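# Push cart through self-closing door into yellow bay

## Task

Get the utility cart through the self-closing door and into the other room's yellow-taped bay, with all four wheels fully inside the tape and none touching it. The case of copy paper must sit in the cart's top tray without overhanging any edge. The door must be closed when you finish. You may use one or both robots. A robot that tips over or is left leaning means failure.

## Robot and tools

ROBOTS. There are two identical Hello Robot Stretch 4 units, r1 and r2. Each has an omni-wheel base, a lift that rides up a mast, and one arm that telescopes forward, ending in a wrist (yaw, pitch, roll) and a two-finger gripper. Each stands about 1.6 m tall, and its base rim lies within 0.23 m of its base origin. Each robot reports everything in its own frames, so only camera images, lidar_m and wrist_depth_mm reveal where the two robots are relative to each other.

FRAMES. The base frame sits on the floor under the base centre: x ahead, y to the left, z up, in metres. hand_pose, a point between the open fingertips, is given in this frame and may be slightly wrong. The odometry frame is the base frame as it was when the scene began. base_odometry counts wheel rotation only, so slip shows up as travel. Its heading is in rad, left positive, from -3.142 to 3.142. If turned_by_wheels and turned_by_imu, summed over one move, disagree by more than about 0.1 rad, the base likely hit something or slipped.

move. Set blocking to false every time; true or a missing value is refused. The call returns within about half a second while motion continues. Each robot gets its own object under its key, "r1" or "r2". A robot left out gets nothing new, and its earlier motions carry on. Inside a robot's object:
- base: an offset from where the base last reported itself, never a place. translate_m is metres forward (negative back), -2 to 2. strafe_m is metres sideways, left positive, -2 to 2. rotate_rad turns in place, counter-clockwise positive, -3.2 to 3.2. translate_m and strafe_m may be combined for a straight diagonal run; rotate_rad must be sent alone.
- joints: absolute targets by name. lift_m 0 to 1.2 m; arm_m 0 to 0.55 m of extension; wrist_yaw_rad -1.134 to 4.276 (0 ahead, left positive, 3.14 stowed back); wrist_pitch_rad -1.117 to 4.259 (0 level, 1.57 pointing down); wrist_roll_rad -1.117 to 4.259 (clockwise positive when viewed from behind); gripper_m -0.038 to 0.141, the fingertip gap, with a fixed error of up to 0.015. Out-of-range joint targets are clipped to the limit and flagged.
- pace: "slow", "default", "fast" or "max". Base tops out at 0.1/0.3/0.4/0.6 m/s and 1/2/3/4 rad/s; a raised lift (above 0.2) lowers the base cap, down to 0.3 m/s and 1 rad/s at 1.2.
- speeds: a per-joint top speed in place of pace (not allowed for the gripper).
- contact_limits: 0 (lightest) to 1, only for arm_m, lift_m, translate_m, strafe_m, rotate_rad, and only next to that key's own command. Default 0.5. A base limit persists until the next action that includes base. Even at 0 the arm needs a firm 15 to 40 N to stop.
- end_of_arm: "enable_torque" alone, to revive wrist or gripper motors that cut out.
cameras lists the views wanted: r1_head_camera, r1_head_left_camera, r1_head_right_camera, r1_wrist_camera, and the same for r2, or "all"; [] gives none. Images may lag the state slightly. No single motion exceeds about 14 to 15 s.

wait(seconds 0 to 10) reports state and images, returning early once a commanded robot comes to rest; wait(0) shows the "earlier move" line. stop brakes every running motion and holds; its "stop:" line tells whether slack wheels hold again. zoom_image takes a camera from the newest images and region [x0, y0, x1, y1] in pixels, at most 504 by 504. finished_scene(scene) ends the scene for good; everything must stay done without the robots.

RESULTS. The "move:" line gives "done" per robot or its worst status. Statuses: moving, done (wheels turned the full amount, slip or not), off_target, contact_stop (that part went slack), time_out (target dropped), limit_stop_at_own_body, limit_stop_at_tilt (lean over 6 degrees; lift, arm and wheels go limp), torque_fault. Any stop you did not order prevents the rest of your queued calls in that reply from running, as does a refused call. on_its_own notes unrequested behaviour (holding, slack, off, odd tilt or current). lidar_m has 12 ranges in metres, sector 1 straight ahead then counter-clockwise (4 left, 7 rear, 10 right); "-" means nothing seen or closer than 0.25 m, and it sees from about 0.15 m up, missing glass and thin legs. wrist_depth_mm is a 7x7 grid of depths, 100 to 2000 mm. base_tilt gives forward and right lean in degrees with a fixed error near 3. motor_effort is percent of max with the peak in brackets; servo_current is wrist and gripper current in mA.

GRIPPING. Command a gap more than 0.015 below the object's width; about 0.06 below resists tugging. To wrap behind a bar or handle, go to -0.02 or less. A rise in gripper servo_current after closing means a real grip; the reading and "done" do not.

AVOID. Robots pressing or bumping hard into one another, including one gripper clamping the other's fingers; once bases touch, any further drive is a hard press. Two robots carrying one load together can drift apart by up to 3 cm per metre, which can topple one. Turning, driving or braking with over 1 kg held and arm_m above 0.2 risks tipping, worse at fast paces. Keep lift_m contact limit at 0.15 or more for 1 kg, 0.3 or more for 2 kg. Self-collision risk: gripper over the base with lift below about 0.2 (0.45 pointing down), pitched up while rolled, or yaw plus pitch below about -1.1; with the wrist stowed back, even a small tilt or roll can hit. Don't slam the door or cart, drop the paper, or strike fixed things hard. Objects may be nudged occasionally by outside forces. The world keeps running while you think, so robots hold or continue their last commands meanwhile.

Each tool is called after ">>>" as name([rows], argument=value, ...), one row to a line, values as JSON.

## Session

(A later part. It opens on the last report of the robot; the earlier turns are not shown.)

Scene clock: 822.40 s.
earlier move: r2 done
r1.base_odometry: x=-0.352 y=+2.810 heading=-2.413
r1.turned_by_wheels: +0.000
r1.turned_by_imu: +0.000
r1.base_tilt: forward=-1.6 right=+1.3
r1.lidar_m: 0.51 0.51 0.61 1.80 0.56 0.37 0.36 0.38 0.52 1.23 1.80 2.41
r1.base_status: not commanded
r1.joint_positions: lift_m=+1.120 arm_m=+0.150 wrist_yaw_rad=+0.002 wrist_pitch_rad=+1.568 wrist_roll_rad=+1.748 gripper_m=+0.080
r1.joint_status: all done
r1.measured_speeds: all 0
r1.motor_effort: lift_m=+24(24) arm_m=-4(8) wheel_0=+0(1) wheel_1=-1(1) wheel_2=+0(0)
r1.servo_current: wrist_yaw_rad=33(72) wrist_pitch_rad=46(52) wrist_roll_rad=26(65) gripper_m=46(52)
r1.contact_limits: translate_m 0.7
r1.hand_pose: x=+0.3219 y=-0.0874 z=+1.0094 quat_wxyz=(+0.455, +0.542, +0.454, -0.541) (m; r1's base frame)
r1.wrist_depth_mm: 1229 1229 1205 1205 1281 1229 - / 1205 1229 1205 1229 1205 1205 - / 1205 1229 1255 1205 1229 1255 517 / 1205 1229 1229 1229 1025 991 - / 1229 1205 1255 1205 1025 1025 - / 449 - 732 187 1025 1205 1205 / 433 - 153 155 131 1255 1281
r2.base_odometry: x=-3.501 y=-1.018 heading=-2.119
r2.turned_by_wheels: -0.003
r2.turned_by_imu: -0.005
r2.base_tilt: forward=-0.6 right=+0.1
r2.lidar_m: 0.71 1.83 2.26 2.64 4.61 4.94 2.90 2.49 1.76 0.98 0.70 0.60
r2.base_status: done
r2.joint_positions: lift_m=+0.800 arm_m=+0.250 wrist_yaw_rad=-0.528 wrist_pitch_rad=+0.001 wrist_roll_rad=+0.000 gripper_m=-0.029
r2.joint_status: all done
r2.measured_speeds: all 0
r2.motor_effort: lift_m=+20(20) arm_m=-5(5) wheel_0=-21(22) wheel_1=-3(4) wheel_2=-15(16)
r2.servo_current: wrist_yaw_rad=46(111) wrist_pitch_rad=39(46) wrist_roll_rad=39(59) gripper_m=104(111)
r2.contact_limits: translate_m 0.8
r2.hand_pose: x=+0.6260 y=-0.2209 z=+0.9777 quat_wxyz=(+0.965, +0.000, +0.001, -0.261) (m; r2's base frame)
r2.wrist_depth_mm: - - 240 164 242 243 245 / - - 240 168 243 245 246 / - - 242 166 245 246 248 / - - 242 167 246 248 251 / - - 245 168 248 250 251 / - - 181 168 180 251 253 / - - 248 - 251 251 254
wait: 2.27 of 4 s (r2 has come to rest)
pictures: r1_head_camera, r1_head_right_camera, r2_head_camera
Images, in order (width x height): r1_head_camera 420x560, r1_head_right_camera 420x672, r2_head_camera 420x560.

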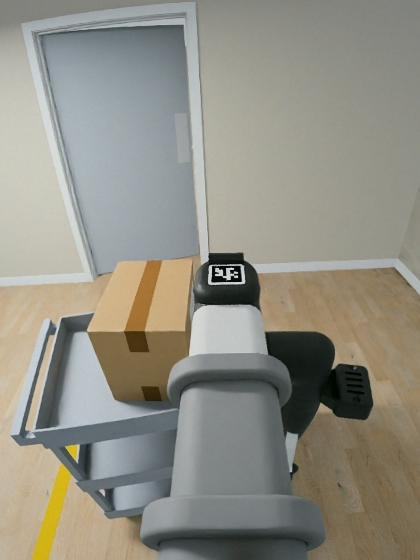

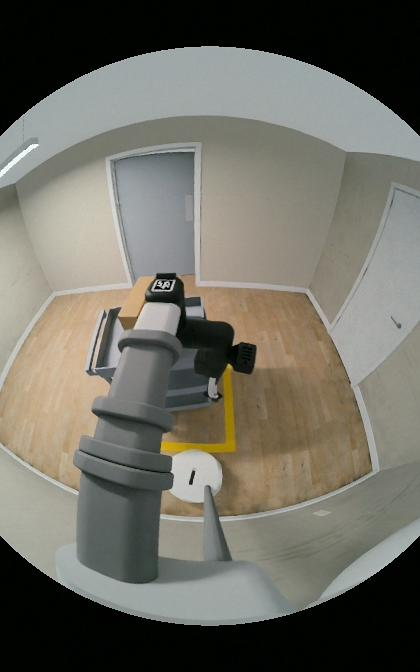

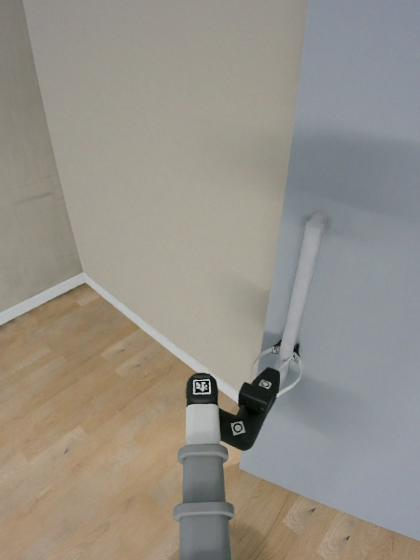

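>>> move(r1={"base":{"strafe_m":-0.75}}, r2={"base":{"translate_m":0.289,"strafe_m":-0.108},"joints":{"wrist_yaw_rad":-0.785},"pace":"slow","speeds":{"wrist_yaw_rad":0.1},"contact_limits":{"translate_m":0.8}}, blocking=false, cameras=[])

>>> wait(seconds=5, cameras=[])

>>> wait(seconds=3, cameras=["r1_head_camera","r1_head_left_camera","r2_head_camera"])

Scene clock: 829.50 s.
move: r1 moving; r2 moving
r1.base_odometry: x=-0.376 y=+2.837 heading=-2.413
r1.turned_by_wheels: +0.000
r1.turned_by_imu: -0.001
r1.base_tilt: forward=-1.6 right=+1.3
r1.lidar_m: 0.51 0.52 0.65 1.76 0.53 0.38 0.34 0.38 0.49 1.27 1.77 2.33
r1.base_status: strafe_m moving
r1.joint_positions: lift_m=+1.120 arm_m=+0.150 wrist_yaw_rad=+0.002 wrist_pitch_rad=+1.568 wrist_roll_rad=+1.748 gripper_m=+0.080
r1.joint_status: not commanded
r1.measured_speeds: translate_m=-0.001 strafe_m=-0.140 rotate_rad=+0.003 lift_m=+0.000 arm_m=+0.000 wrist_yaw_rad=+0.000 wrist_pitch_rad=+0.000 wrist_roll_rad=+0.000
r1.motor_effort: lift_m=+24(24) arm_m=-4(4) wheel_0=+10(10) wheel_1=-9(9) wheel_2=+0(1)
r1.servo_current: wrist_yaw_rad=46(59) wrist_pitch_rad=39(46) wrist_roll_rad=46(65) gripper_m=46(46)
r1.hand_pose: x=+0.3219 y=-0.0874 z=+1.0094 quat_wxyz=(+0.455, +0.542, +0.454, -0.541) (m; r1's base frame)
r1.wrist_depth_mm: 1205 1229 1205 1205 1229 1229 - / 1229 1205 1205 1229 1229 1229 - / 1205 1229 1205 1229 1255 1229 521 / 1255 1205 1229 1229 1008 1008 - / 1205 1229 1229 1255 991 1042 - / 1205 634 759 187 1025 1255 1229 / 430 - 153 154 131 1229 1229
r2.base_odometry: x=-3.511 y=-1.027 heading=-2.120
r2.turned_by_wheels: -0.002
r2.turned_by_imu: -0.001
r2.base_tilt: forward=-0.6 right=+0.1
r2.lidar_m: 0.70 1.80 2.25 2.66 4.58 4.92 2.92 2.49 1.74 0.97 0.70 0.59
r2.base_status: translate_m moving; strafe_m moving
r2.joint_positions: lift_m=+0.800 arm_m=+0.250 wrist_yaw_rad=-0.566 wrist_pitch_rad=+0.001 wrist_roll_rad=+0.000 gripper_m=-0.029
r2.joint_status: wrist_yaw_rad moving
r2.measured_speeds: translate_m=+0.048 strafe_m=-0.018 rotate_rad=+0.002 lift_m=+0.000 arm_m=+0.000 wrist_yaw_rad=-0.087 wrist_pitch_rad=+0.000 wrist_roll_rad=+0.000
r2.motor_effort: lift_m=+20(20) arm_m=-5(5) wheel_0=-11(20) wheel_1=-1(2) wheel_2=-12(17)
r2.servo_current: wrist_yaw_rad=78(78) wrist_pitch_rad=46(46) wrist_roll_rad=52(65) gripper_m=104(111)
r2.contact_limits: translate_m 0.8
r2.hand_pose: x=+0.6176 y=-0.2284 z=+0.9777 quat_wxyz=(+0.960, +0.000, +0.001, -0.279) (m; r2's base frame)
r2.wrist_depth_mm: - - 239 162 243 246 248 / - - 240 165 245 248 249 / - - 242 166 245 249 251 / - - 243 165 248 250 252 / - - 246 167 250 251 255 / - - 183 167 180 253 255 / - 122 246 - 252 254 257
pictures: none
No camera images: "cameras" was empty.

Scene clock: 832.83 s.
earlier move: r1 done; r2 moving
r1.base_odometry: x=-0.852 y=+3.370 heading=-2.413
r1.turned_by_wheels: +0.000
r1.turned_by_imu: -0.003
r1.base_tilt: forward=-1.6 right=+1.2
r1.lidar_m: 2.45 0.93 0.82 1.68 0.51 0.34 0.31 0.32 0.47 1.02 1.04 1.32
r1.base_status: done
r1.joint_positions: lift_m=+1.120 arm_m=+0.150 wrist_yaw_rad=+0.002 wrist_pitch_rad=+1.568 wrist_roll_rad=+1.748 gripper_m=+0.080
r1.joint_status: not commanded
r1.measured_speeds: all 0
r1.motor_effort: lift_m=+23(24) arm_m=-4(4) wheel_0=-1(12) wheel_1=-1(11) wheel_2=+0(2)
r1.servo_current: wrist_yaw_rad=46(72) wrist_pitch_rad=46(52) wrist_roll_rad=46(65) gripper_m=39(52)
r1.hand_pose: x=+0.3219 y=-0.0874 z=+1.0094 quat_wxyz=(+0.455, +0.542, +0.454, -0.541) (m; r1's base frame)
r1.wrist_depth_mm: 1229 1229 1182 1229 1255 1255 - / 1205 1205 1229 1205 1255 1229 - / 1182 1229 1205 1229 1229 1229 525 / 1205 1229 1205 1229 1025 1042 - / 1205 1205 1255 1229 1008 1025 - / 1205 1229 1205 186 1025 1229 - / 1205 1229 160 154 131 1229 1229
r2.base_odometry: x=-3.742 y=-1.207 heading=-2.120
r2.turned_by_wheels: +0.000
r2.turned_by_imu: -0.001
r2.base_tilt: forward=-0.7 right=+0.1
r2.lidar_m: 0.70 1.25 2.13 2.48 4.33 5.22 3.00 2.58 1.25 0.69 0.58 0.55
r2.base_status: translate_m moving; strafe_m moving
r2.joint_positions: lift_m=+0.800 arm_m=+0.250 wrist_yaw_rad=-0.796 wrist_pitch_rad=+0.001 wrist_roll_rad=+0.000 gripper_m=-0.029
r2.joint_status: all done
r2.measured_speeds: translate_m=+0.020 strafe_m=-0.008 rotate_rad=+0.001 lift_m=+0.000 arm_m=+0.000 wrist_yaw_rad=+0.000 wrist_pitch_rad=+0.000 wrist_roll_rad=+0.000
r2.motor_effort: lift_m=+20(20) arm_m=-4(5) wheel_0=-5(20) wheel_1=+1(7) wheel_2=-17(19)
r2.servo_current: wrist_yaw_rad=78(91) wrist_pitch_rad=39(46) wrist_roll_rad=39(65) gripper_m=91(117)
r2.contact_limits: translate_m 0.8
r2.hand_pose: x=+0.5603 y=-0.2672 z=+0.9777 quat_wxyz=(+0.922, +0.000, +0.000, -0.387) (m; r2's base frame)
r2.wrist_depth_mm: 255 243 236 159 237 238 238 / 256 245 236 161 238 238 241 / 258 246 237 160 240 241 243 / 259 247 238 161 241 242 244 / 260 249 239 162 242 244 245 / 264 250 240 162 180 246 247 / 265 251 242 - 246 247 247
wait: 3.33 of 5 s (r1 has come to rest)
pictures: none
No camera images: "cameras" was empty.

Scene clock: 833.30 s.
earlier move: r2 done
r1.base_odometry: x=-0.852 y=+3.370 heading=-2.413
r1.turned_by_wheels: +0.000
r1.turned_by_imu: +0.000
r1.base_tilt: forward=-1.6 right=+1.3
r1.lidar_m: 2.43 0.94 0.84 1.68 0.49 0.33 0.30 0.33 0.46 1.02 1.04 1.35
r1.base_status: done
r1.joint_positions: lift_m=+1.120 arm_m=+0.150 wrist_yaw_rad=+0.002 wrist_pitch_rad=+1.568 wrist_roll_rad=+1.748 gripper_m=+0.080
r1.joint_status: not commanded
r1.measured_speeds: all 0
r1.motor_effort: lift_m=+23(24) arm_m=-4(4) wheel_0=-1(12) wheel_1=-1(11) wheel_2=+0(2)
r1.servo_current: wrist_yaw_rad=39(72) wrist_pitch_rad=39(52) wrist_roll_rad=46(65) gripper_m=46(52)
r1.hand_pose: x=+0.3219 y=-0.0874 z=+1.0094 quat_wxyz=(+0.455, +0.542, +0.454, -0.541) (m; r1's base frame)
r1.wrist_depth_mm: 1205 1229 1205 1205 1205 1229 - / 1255 1205 1205 1205 1255 1255 - / 1229 1205 1229 1205 1229 1255 521 / 1205 1205 1205 1229 1025 1025 - / 1229 1229 1205 1229 1008 1025 - / 1205 1229 1205 186 1008 1205 - / 1182 1229 160 155 131 1229 1255
r2.base_odometry: x=-3.744 y=-1.208 heading=-2.121
r2.turned_by_wheels: -0.001
r2.turned_by_imu: -0.006
r2.base_tilt: forward=-0.7 right=+0.1
r2.lidar_m: 0.71 1.20 2.12 2.48 4.26 5.21 3.06 2.62 1.25 0.71 0.58 0.55
r2.base_status: done
r2.joint_positions: lift_m=+0.800 arm_m=+0.250 wrist_yaw_rad=-0.796 wrist_pitch_rad=+0.001 wrist_roll_rad=+0.000 gripper_m=-0.029
r2.joint_status: all done
r2.measured_speeds: translate_m=+0.000 strafe_m=+0.000 rotate_rad=-0.002 lift_m=+0.000 arm_m=+0.000 wrist_yaw_rad=+0.000 wrist_pitch_rad=+0.000 wrist_roll_rad=+0.000
r2.motor_effort: lift_m=+20(20) arm_m=-4(5) wheel_0=-17(20) wheel_1=-2(7) wheel_2=-17(19)
r2.servo_current: wrist_yaw_rad=59(91) wrist_pitch_rad=39(46) wrist_roll_rad=46(65) gripper_m=98(117)
r2.contact_limits: translate_m 0.8
r2.hand_pose: x=+0.5603 y=-0.2672 z=+0.9777 quat_wxyz=(+0.922, +0.000, +0.000, -0.387) (m; r2's base frame)
r2.wrist_depth_mm: 248 234 239 163 241 243 243 / 249 236 242 163 242 243 243 / 250 238 244 164 245 245 246 / 252 239 245 165 246 246 246 / 253 241 246 166 247 247 249 / 255 242 241 166 179 249 250 / 255 241 248 - 250 250 250
wait: 0.47 of 3 s (r2 has come to rest)
pictures: r1_head_camera, r1_head_left_camera, r2_head_camera
Images, in order (width x height): r1_head_camera 420x560, r1_head_left_camera 420x672, r2_head_camera 420x560.

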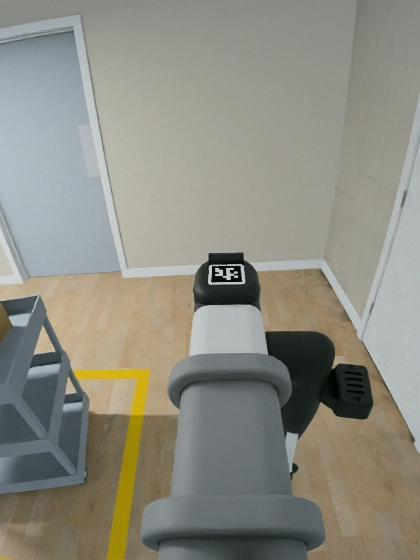

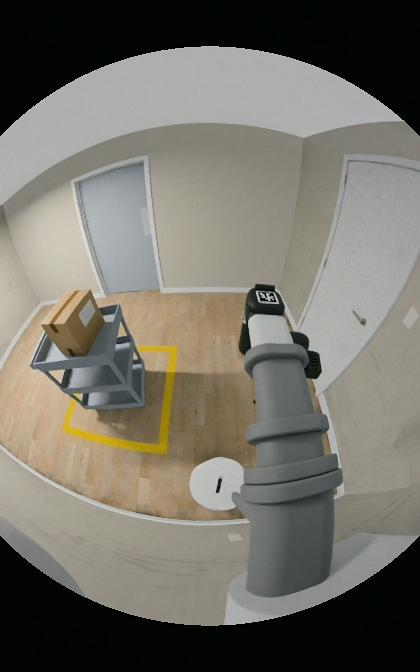

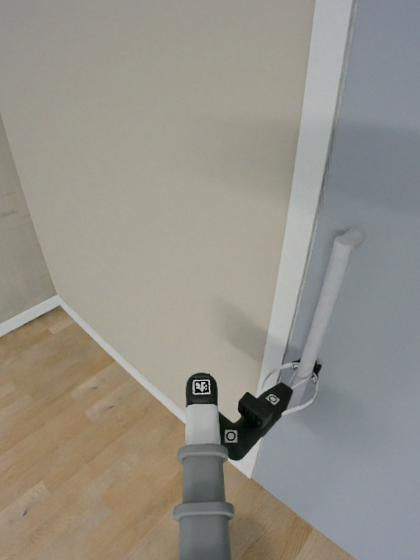

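>>> zoom_image(camera="r1_head_left_camera", region=[20, 280, 200, 460])

>>> move(r2={"joints":{"gripper_m":0.12}}, blocking=false, cameras=[])

>>> wait(seconds=1.5, cameras=[])

>>> move(r2={"base":{"translate_m":-0.155,"strafe_m":0.155}}, blocking=false, cameras=[])

>>> wait(seconds=3, cameras=["r2_head_camera","r1_head_camera"])

Scaled by 2.800 from the camera's 420x672 image, which has a finer 600x960 frame.

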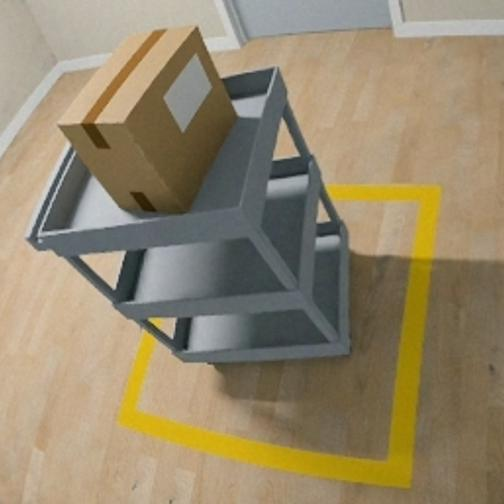

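Scene clock: 839.03 s.
move: r2 moving
r1: as last shown
r1.lidar_m: 2.45 0.93 0.85 1.69 0.51 0.33 0.33 0.31 0.47 1.02 1.06 1.36
r1.motor_effort: lift_m=+23(23) arm_m=-4(4) wheel_0=+0(1) wheel_1=-1(1) wheel_2=+0(0)
r1.servo_current: wrist_yaw_rad=33(65) wrist_pitch_rad=46(46) wrist_roll_rad=52(65) gripper_m=39(52)
r1.wrist_depth_mm: 1255 1205 1229 1229 1205 1205 - / 1205 1229 1229 1229 1205 1255 - / 1205 1205 1205 1255 1255 1229 521 / 1205 1182 1229 1205 1008 1025 - / 1229 1229 1229 1229 991 1025 - / 1205 1229 1205 186 1008 1205 - / 1205 1205 160 155 131 1229 1229
r2.base_odometry: x=-3.744 y=-1.208 heading=-2.121
r2.turned_by_wheels: +0.000
r2.turned_by_imu: +0.001
r2.base_tilt: forward=-0.7 right=+0.1
r2.lidar_m: 0.70 1.21 2.12 2.46 4.29 5.21 3.07 2.60 1.28 0.69 0.57 0.56
r2.base_status: not commanded
r2.joint_positions: lift_m=+0.800 arm_m=+0.250 wrist_yaw_rad=-0.796 wrist_pitch_rad=+0.001 wrist_roll_rad=+0.000 gripper_m=-0.003
r2.joint_status: gripper_m moving
r2.measured_speeds: all 0
r2.motor_effort: lift_m=+20(20) arm_m=-4(4) wheel_0=-18(18) wheel_1=-2(3) wheel_2=-16(17)
r2.servo_current: wrist_yaw_rad=52(65) wrist_pitch_rad=39(39) wrist_roll_rad=59(59) gripper_m=85(91)
r2.contact_limits: translate_m 0.8
r2.hand_pose: x=+0.5603 y=-0.2672 z=+0.9777 quat_wxyz=(+0.922, +0.000, +0.000, -0.387) (m; r2's base frame)
r2.wrist_depth_mm: 247 236 245 166 245 245 245 / 250 237 246 168 247 248 247 / 251 237 248 175 248 249 248 / 253 239 249 169 249 250 250 / 254 242 250 170 251 250 252 / 256 243 241 171 183 252 253 / 256 242 252 - 253 253 254
pictures: none
No camera images: "cameras" was empty.

Scene clock: 840.53 s.
earlier move: r2 moving
r1.base_odometry: x=-0.852 y=+3.370 heading=-2.413
r1.turned_by_wheels: +0.000
r1.turned_by_imu: +0.000
r1.base_tilt: forward=-1.6 right=+1.3
r1.lidar_m: 2.43 0.92 0.85 1.68 0.50 0.35 0.32 0.33 0.48 1.01 1.06 1.33
r1.base_status: not commanded
r1.joint_positions: lift_m=+1.120 arm_m=+0.150 wrist_yaw_rad=+0.002 wrist_pitch_rad=+1.568 wrist_roll_rad=+1.748 gripper_m=+0.080
r1.joint_status: not commanded
r1.measured_speeds: all 0
r1.motor_effort: lift_m=+23(23) arm_m=-4(4) wheel_0=-1(1) wheel_1=-1(1) wheel_2=+0(0)
r1.servo_current: wrist_yaw_rad=59(65) wrist_pitch_rad=46(52) wrist_roll_rad=46(65) gripper_m=46(52)
r1.hand_pose: x=+0.3219 y=-0.0874 z=+1.0094 quat_wxyz=(+0.455, +0.542, +0.454, -0.541) (m; r1's base frame)
r1.wrist_depth_mm: 1205 1205 1229 1229 1229 1229 - / 1205 1205 1205 1205 1229 1205 - / 1205 1205 1205 1229 1229 1229 525 / 1205 1229 1205 1229 1025 1025 - / 1229 1229 1229 1205 1008 1008 - / 1205 1205 1205 187 1008 1229 - / 1281 1205 160 155 131 1205 1229
r2.base_odometry: x=-3.744 y=-1.209 heading=-2.120
r2.turned_by_wheels: +0.002
r2.turned_by_imu: +0.002
r2.base_tilt: forward=-0.6 right=+0.1
r2.lidar_m: 0.70 1.22 2.13 2.45 4.30 5.19 3.08 2.62 1.25 0.68 0.59 0.57
r2.base_status: not commanded
r2.joint_positions: lift_m=+0.800 arm_m=+0.250 wrist_yaw_rad=-0.788 wrist_pitch_rad=+0.001 wrist_roll_rad=+0.000 gripper_m=+0.120
r2.joint_status: gripper_m moving
r2.measured_speeds: all 0
r2.motor_effort: lift_m=+20(20) arm_m=-4(5) wheel_0=-3(18) wheel_1=-2(3) wheel_2=-8(17)
r2.servo_current: wrist_yaw_rad=33(78) wrist_pitch_rad=39(46) wrist_roll_rad=39(59) gripper_m=26(130)
r2.contact_limits: translate_m 0.8
r2.hand_pose: x=+0.5623 y=-0.2661 z=+0.9777 quat_wxyz=(+0.923, +0.000, +0.000, -0.384) (m; r2's base frame)
r2.wrist_depth_mm: 253 241 252 252 250 249 249 / 255 243 255 177 251 251 249 / 257 243 256 254 253 253 251 / 260 245 257 180 255 254 253 / 262 246 258 183 255 256 254 / 263 248 203 178 189 256 255 / 264 263 248 - 258 258 258
wait: 1.50 s; no rest
pictures: none
No camera images: "cameras" was empty.

Scene clock: 841.03 s.
earlier move: r2 done
move: r2 moving
r1: as last shown
r1.base_tilt: forward=-1.6 right=+1.2
r1.lidar_m: 2.45 0.93 0.82 1.66 0.50 0.34 0.32 0.32 0.46 1.03 1.05 1.34
r1.motor_effort: lift_m=+23(23) arm_m=-4(4) wheel_0=+0(1) wheel_1=-1(1) wheel_2=+0(0)
r1.servo_current: wrist_yaw_rad=33(59) wrist_pitch_rad=33(52) wrist_roll_rad=52(59) gripper_m=46(46)
r1.wrist_depth_mm: 1205 1205 1229 1229 1229 1205 - / 1229 1182 1229 1255 1255 1205 - / 1229 1229 1205 1229 1229 1229 521 / 1205 1205 1205 1205 1042 1008 - / 1205 1205 1229 1205 1025 1008 - / 1229 1205 1229 186 1008 1229 - / 1205 1229 160 155 131 1229 1229
r2.base_odometry: x=-3.712 y=-1.201 heading=-2.119
r2.turned_by_wheels: +0.001
r2.turned_by_imu: +0.001
r2.base_tilt: forward=-0.7 right=+0.1
r2.lidar_m: 0.73 1.30 2.13 2.49 4.29 5.19 3.07 2.62 1.34 0.76 0.63 0.59
r2.base_status: translate_m moving; strafe_m moving
r2.joint_positions: lift_m=+0.800 arm_m=+0.250 wrist_yaw_rad=-0.787 wrist_pitch_rad=+0.001 wrist_roll_rad=+0.000 gripper_m=+0.120
r2.joint_status: all done
r2.measured_speeds: translate_m=-0.090 strafe_m=+0.088 rotate_rad=+0.003 lift_m=+0.000 arm_m=+0.000 wrist_yaw_rad=+0.000 wrist_pitch_rad=+0.000 wrist_roll_rad=+0.000
r2.motor_effort: lift_m=+20(21) arm_m=-4(5) wheel_0=-10(15) wheel_1=+5(8) wheel_2=+12(12)
r2.servo_current: wrist_yaw_rad=52(59) wrist_pitch_rad=39(46) wrist_roll_rad=39(59) gripper_m=52(59)
r2.hand_pose: x=+0.5625 y=-0.2660 z=+0.9777 quat_wxyz=(+0.924, +0.000, +0.000, -0.384) (m; r2's base frame)
r2.wrist_depth_mm: 283 283 267 278 274 274 271 / 286 282 268 279 277 276 273 / 287 283 271 281 279 276 274 / 289 286 272 283 279 277 276 / 290 289 274 283 282 279 278 / 294 290 274 208 200 279 279 / 294 293 276 - 285 283 281
pictures: none
No camera images: "cameras" was empty.

Scene clock: 842.67 s.
earlier move: r2 done
r1.base_odometry: x=-0.852 y=+3.370 heading=-2.413
r1.turned_by_wheels: +0.000
r1.turned_by_imu: +0.000
r1.base_tilt: forward=-1.6 right=+1.3
r1.lidar_m: 2.41 0.92 0.86 1.69 0.50 0.34 0.31 0.31 0.46 1.02 1.04 1.31
r1.base_status: not commanded
r1.joint_positions: lift_m=+1.120 arm_m=+0.150 wrist_yaw_rad=+0.002 wrist_pitch_rad=+1.568 wrist_roll_rad=+1.748 gripper_m=+0.080
r1.joint_status: not commanded
r1.measured_speeds: all 0
r1.motor_effort: lift_m=+23(24) arm_m=-4(4) wheel_0=-1(1) wheel_1=-1(1) wheel_2=+0(0)
r1.servo_current: wrist_yaw_rad=46(65) wrist_pitch_rad=39(52) wrist_roll_rad=52(72) gripper_m=39(46)
r1.hand_pose: x=+0.3219 y=-0.0874 z=+1.0094 quat_wxyz=(+0.455, +0.542, +0.454, -0.541) (m; r1's base frame)
r1.wrist_depth_mm: 1229 1229 1229 1229 1229 1255 - / 1205 1229 1229 1205 1229 1229 - / 1229 1205 1205 1229 1229 1255 521 / 1205 1229 1205 1255 1042 1008 - / 1205 1229 1229 1205 1025 1042 - / 1229 1255 1229 186 1008 1229 - / 1205 1205 160 155 131 1255 1205
r2.base_odometry: x=-3.531 y=-1.157 heading=-2.119
r2.turned_by_wheels: +0.000
r2.turned_by_imu: +0.000
r2.base_tilt: forward=-0.7 right=+0.1
r2.lidar_m: 0.94 1.68 2.11 2.47 4.26 4.99 3.09 2.62 1.69 0.97 0.80 0.78
r2.base_status: done
r2.joint_positions: lift_m=+0.800 arm_m=+0.250 wrist_yaw_rad=-0.787 wrist_pitch_rad=+0.001 wrist_roll_rad=+0.000 gripper_m=+0.120
r2.joint_status: all done
r2.measured_speeds: all 0
r2.motor_effort: lift_m=+20(21) arm_m=-4(5) wheel_0=-1(15) wheel_1=+4(8) wheel_2=+4(12)
r2.servo_current: wrist_yaw_rad=52(59) wrist_pitch_rad=39(46) wrist_roll_rad=52(59) gripper_m=52(59)
r2.hand_pose: x=+0.5625 y=-0.2660 z=+0.9777 quat_wxyz=(+0.924, +0.000, +0.000, -0.384) (m; r2's base frame)
r2.wrist_depth_mm: 473 473 455 384 - - - / 477 473 459 387 - - - / 480 477 459 389 - - - / 480 480 462 392 - - - / - 480 466 399 - - - / - 187 217 397 185 - - / - - 480 - - - -
wait: 1.63 of 3 s (r2 has come to rest)
pictures: r1_head_camera, r2_head_camera
Images, in order (width x height): r1_head_camera 420x560, r2_head_camera 420x560.

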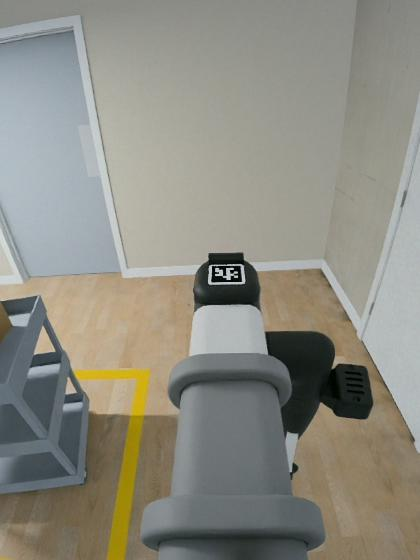

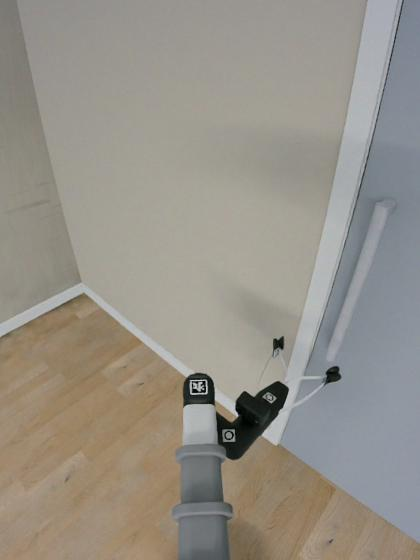

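>>> finished_scene(scene=2)

The scene is finished: the task was done.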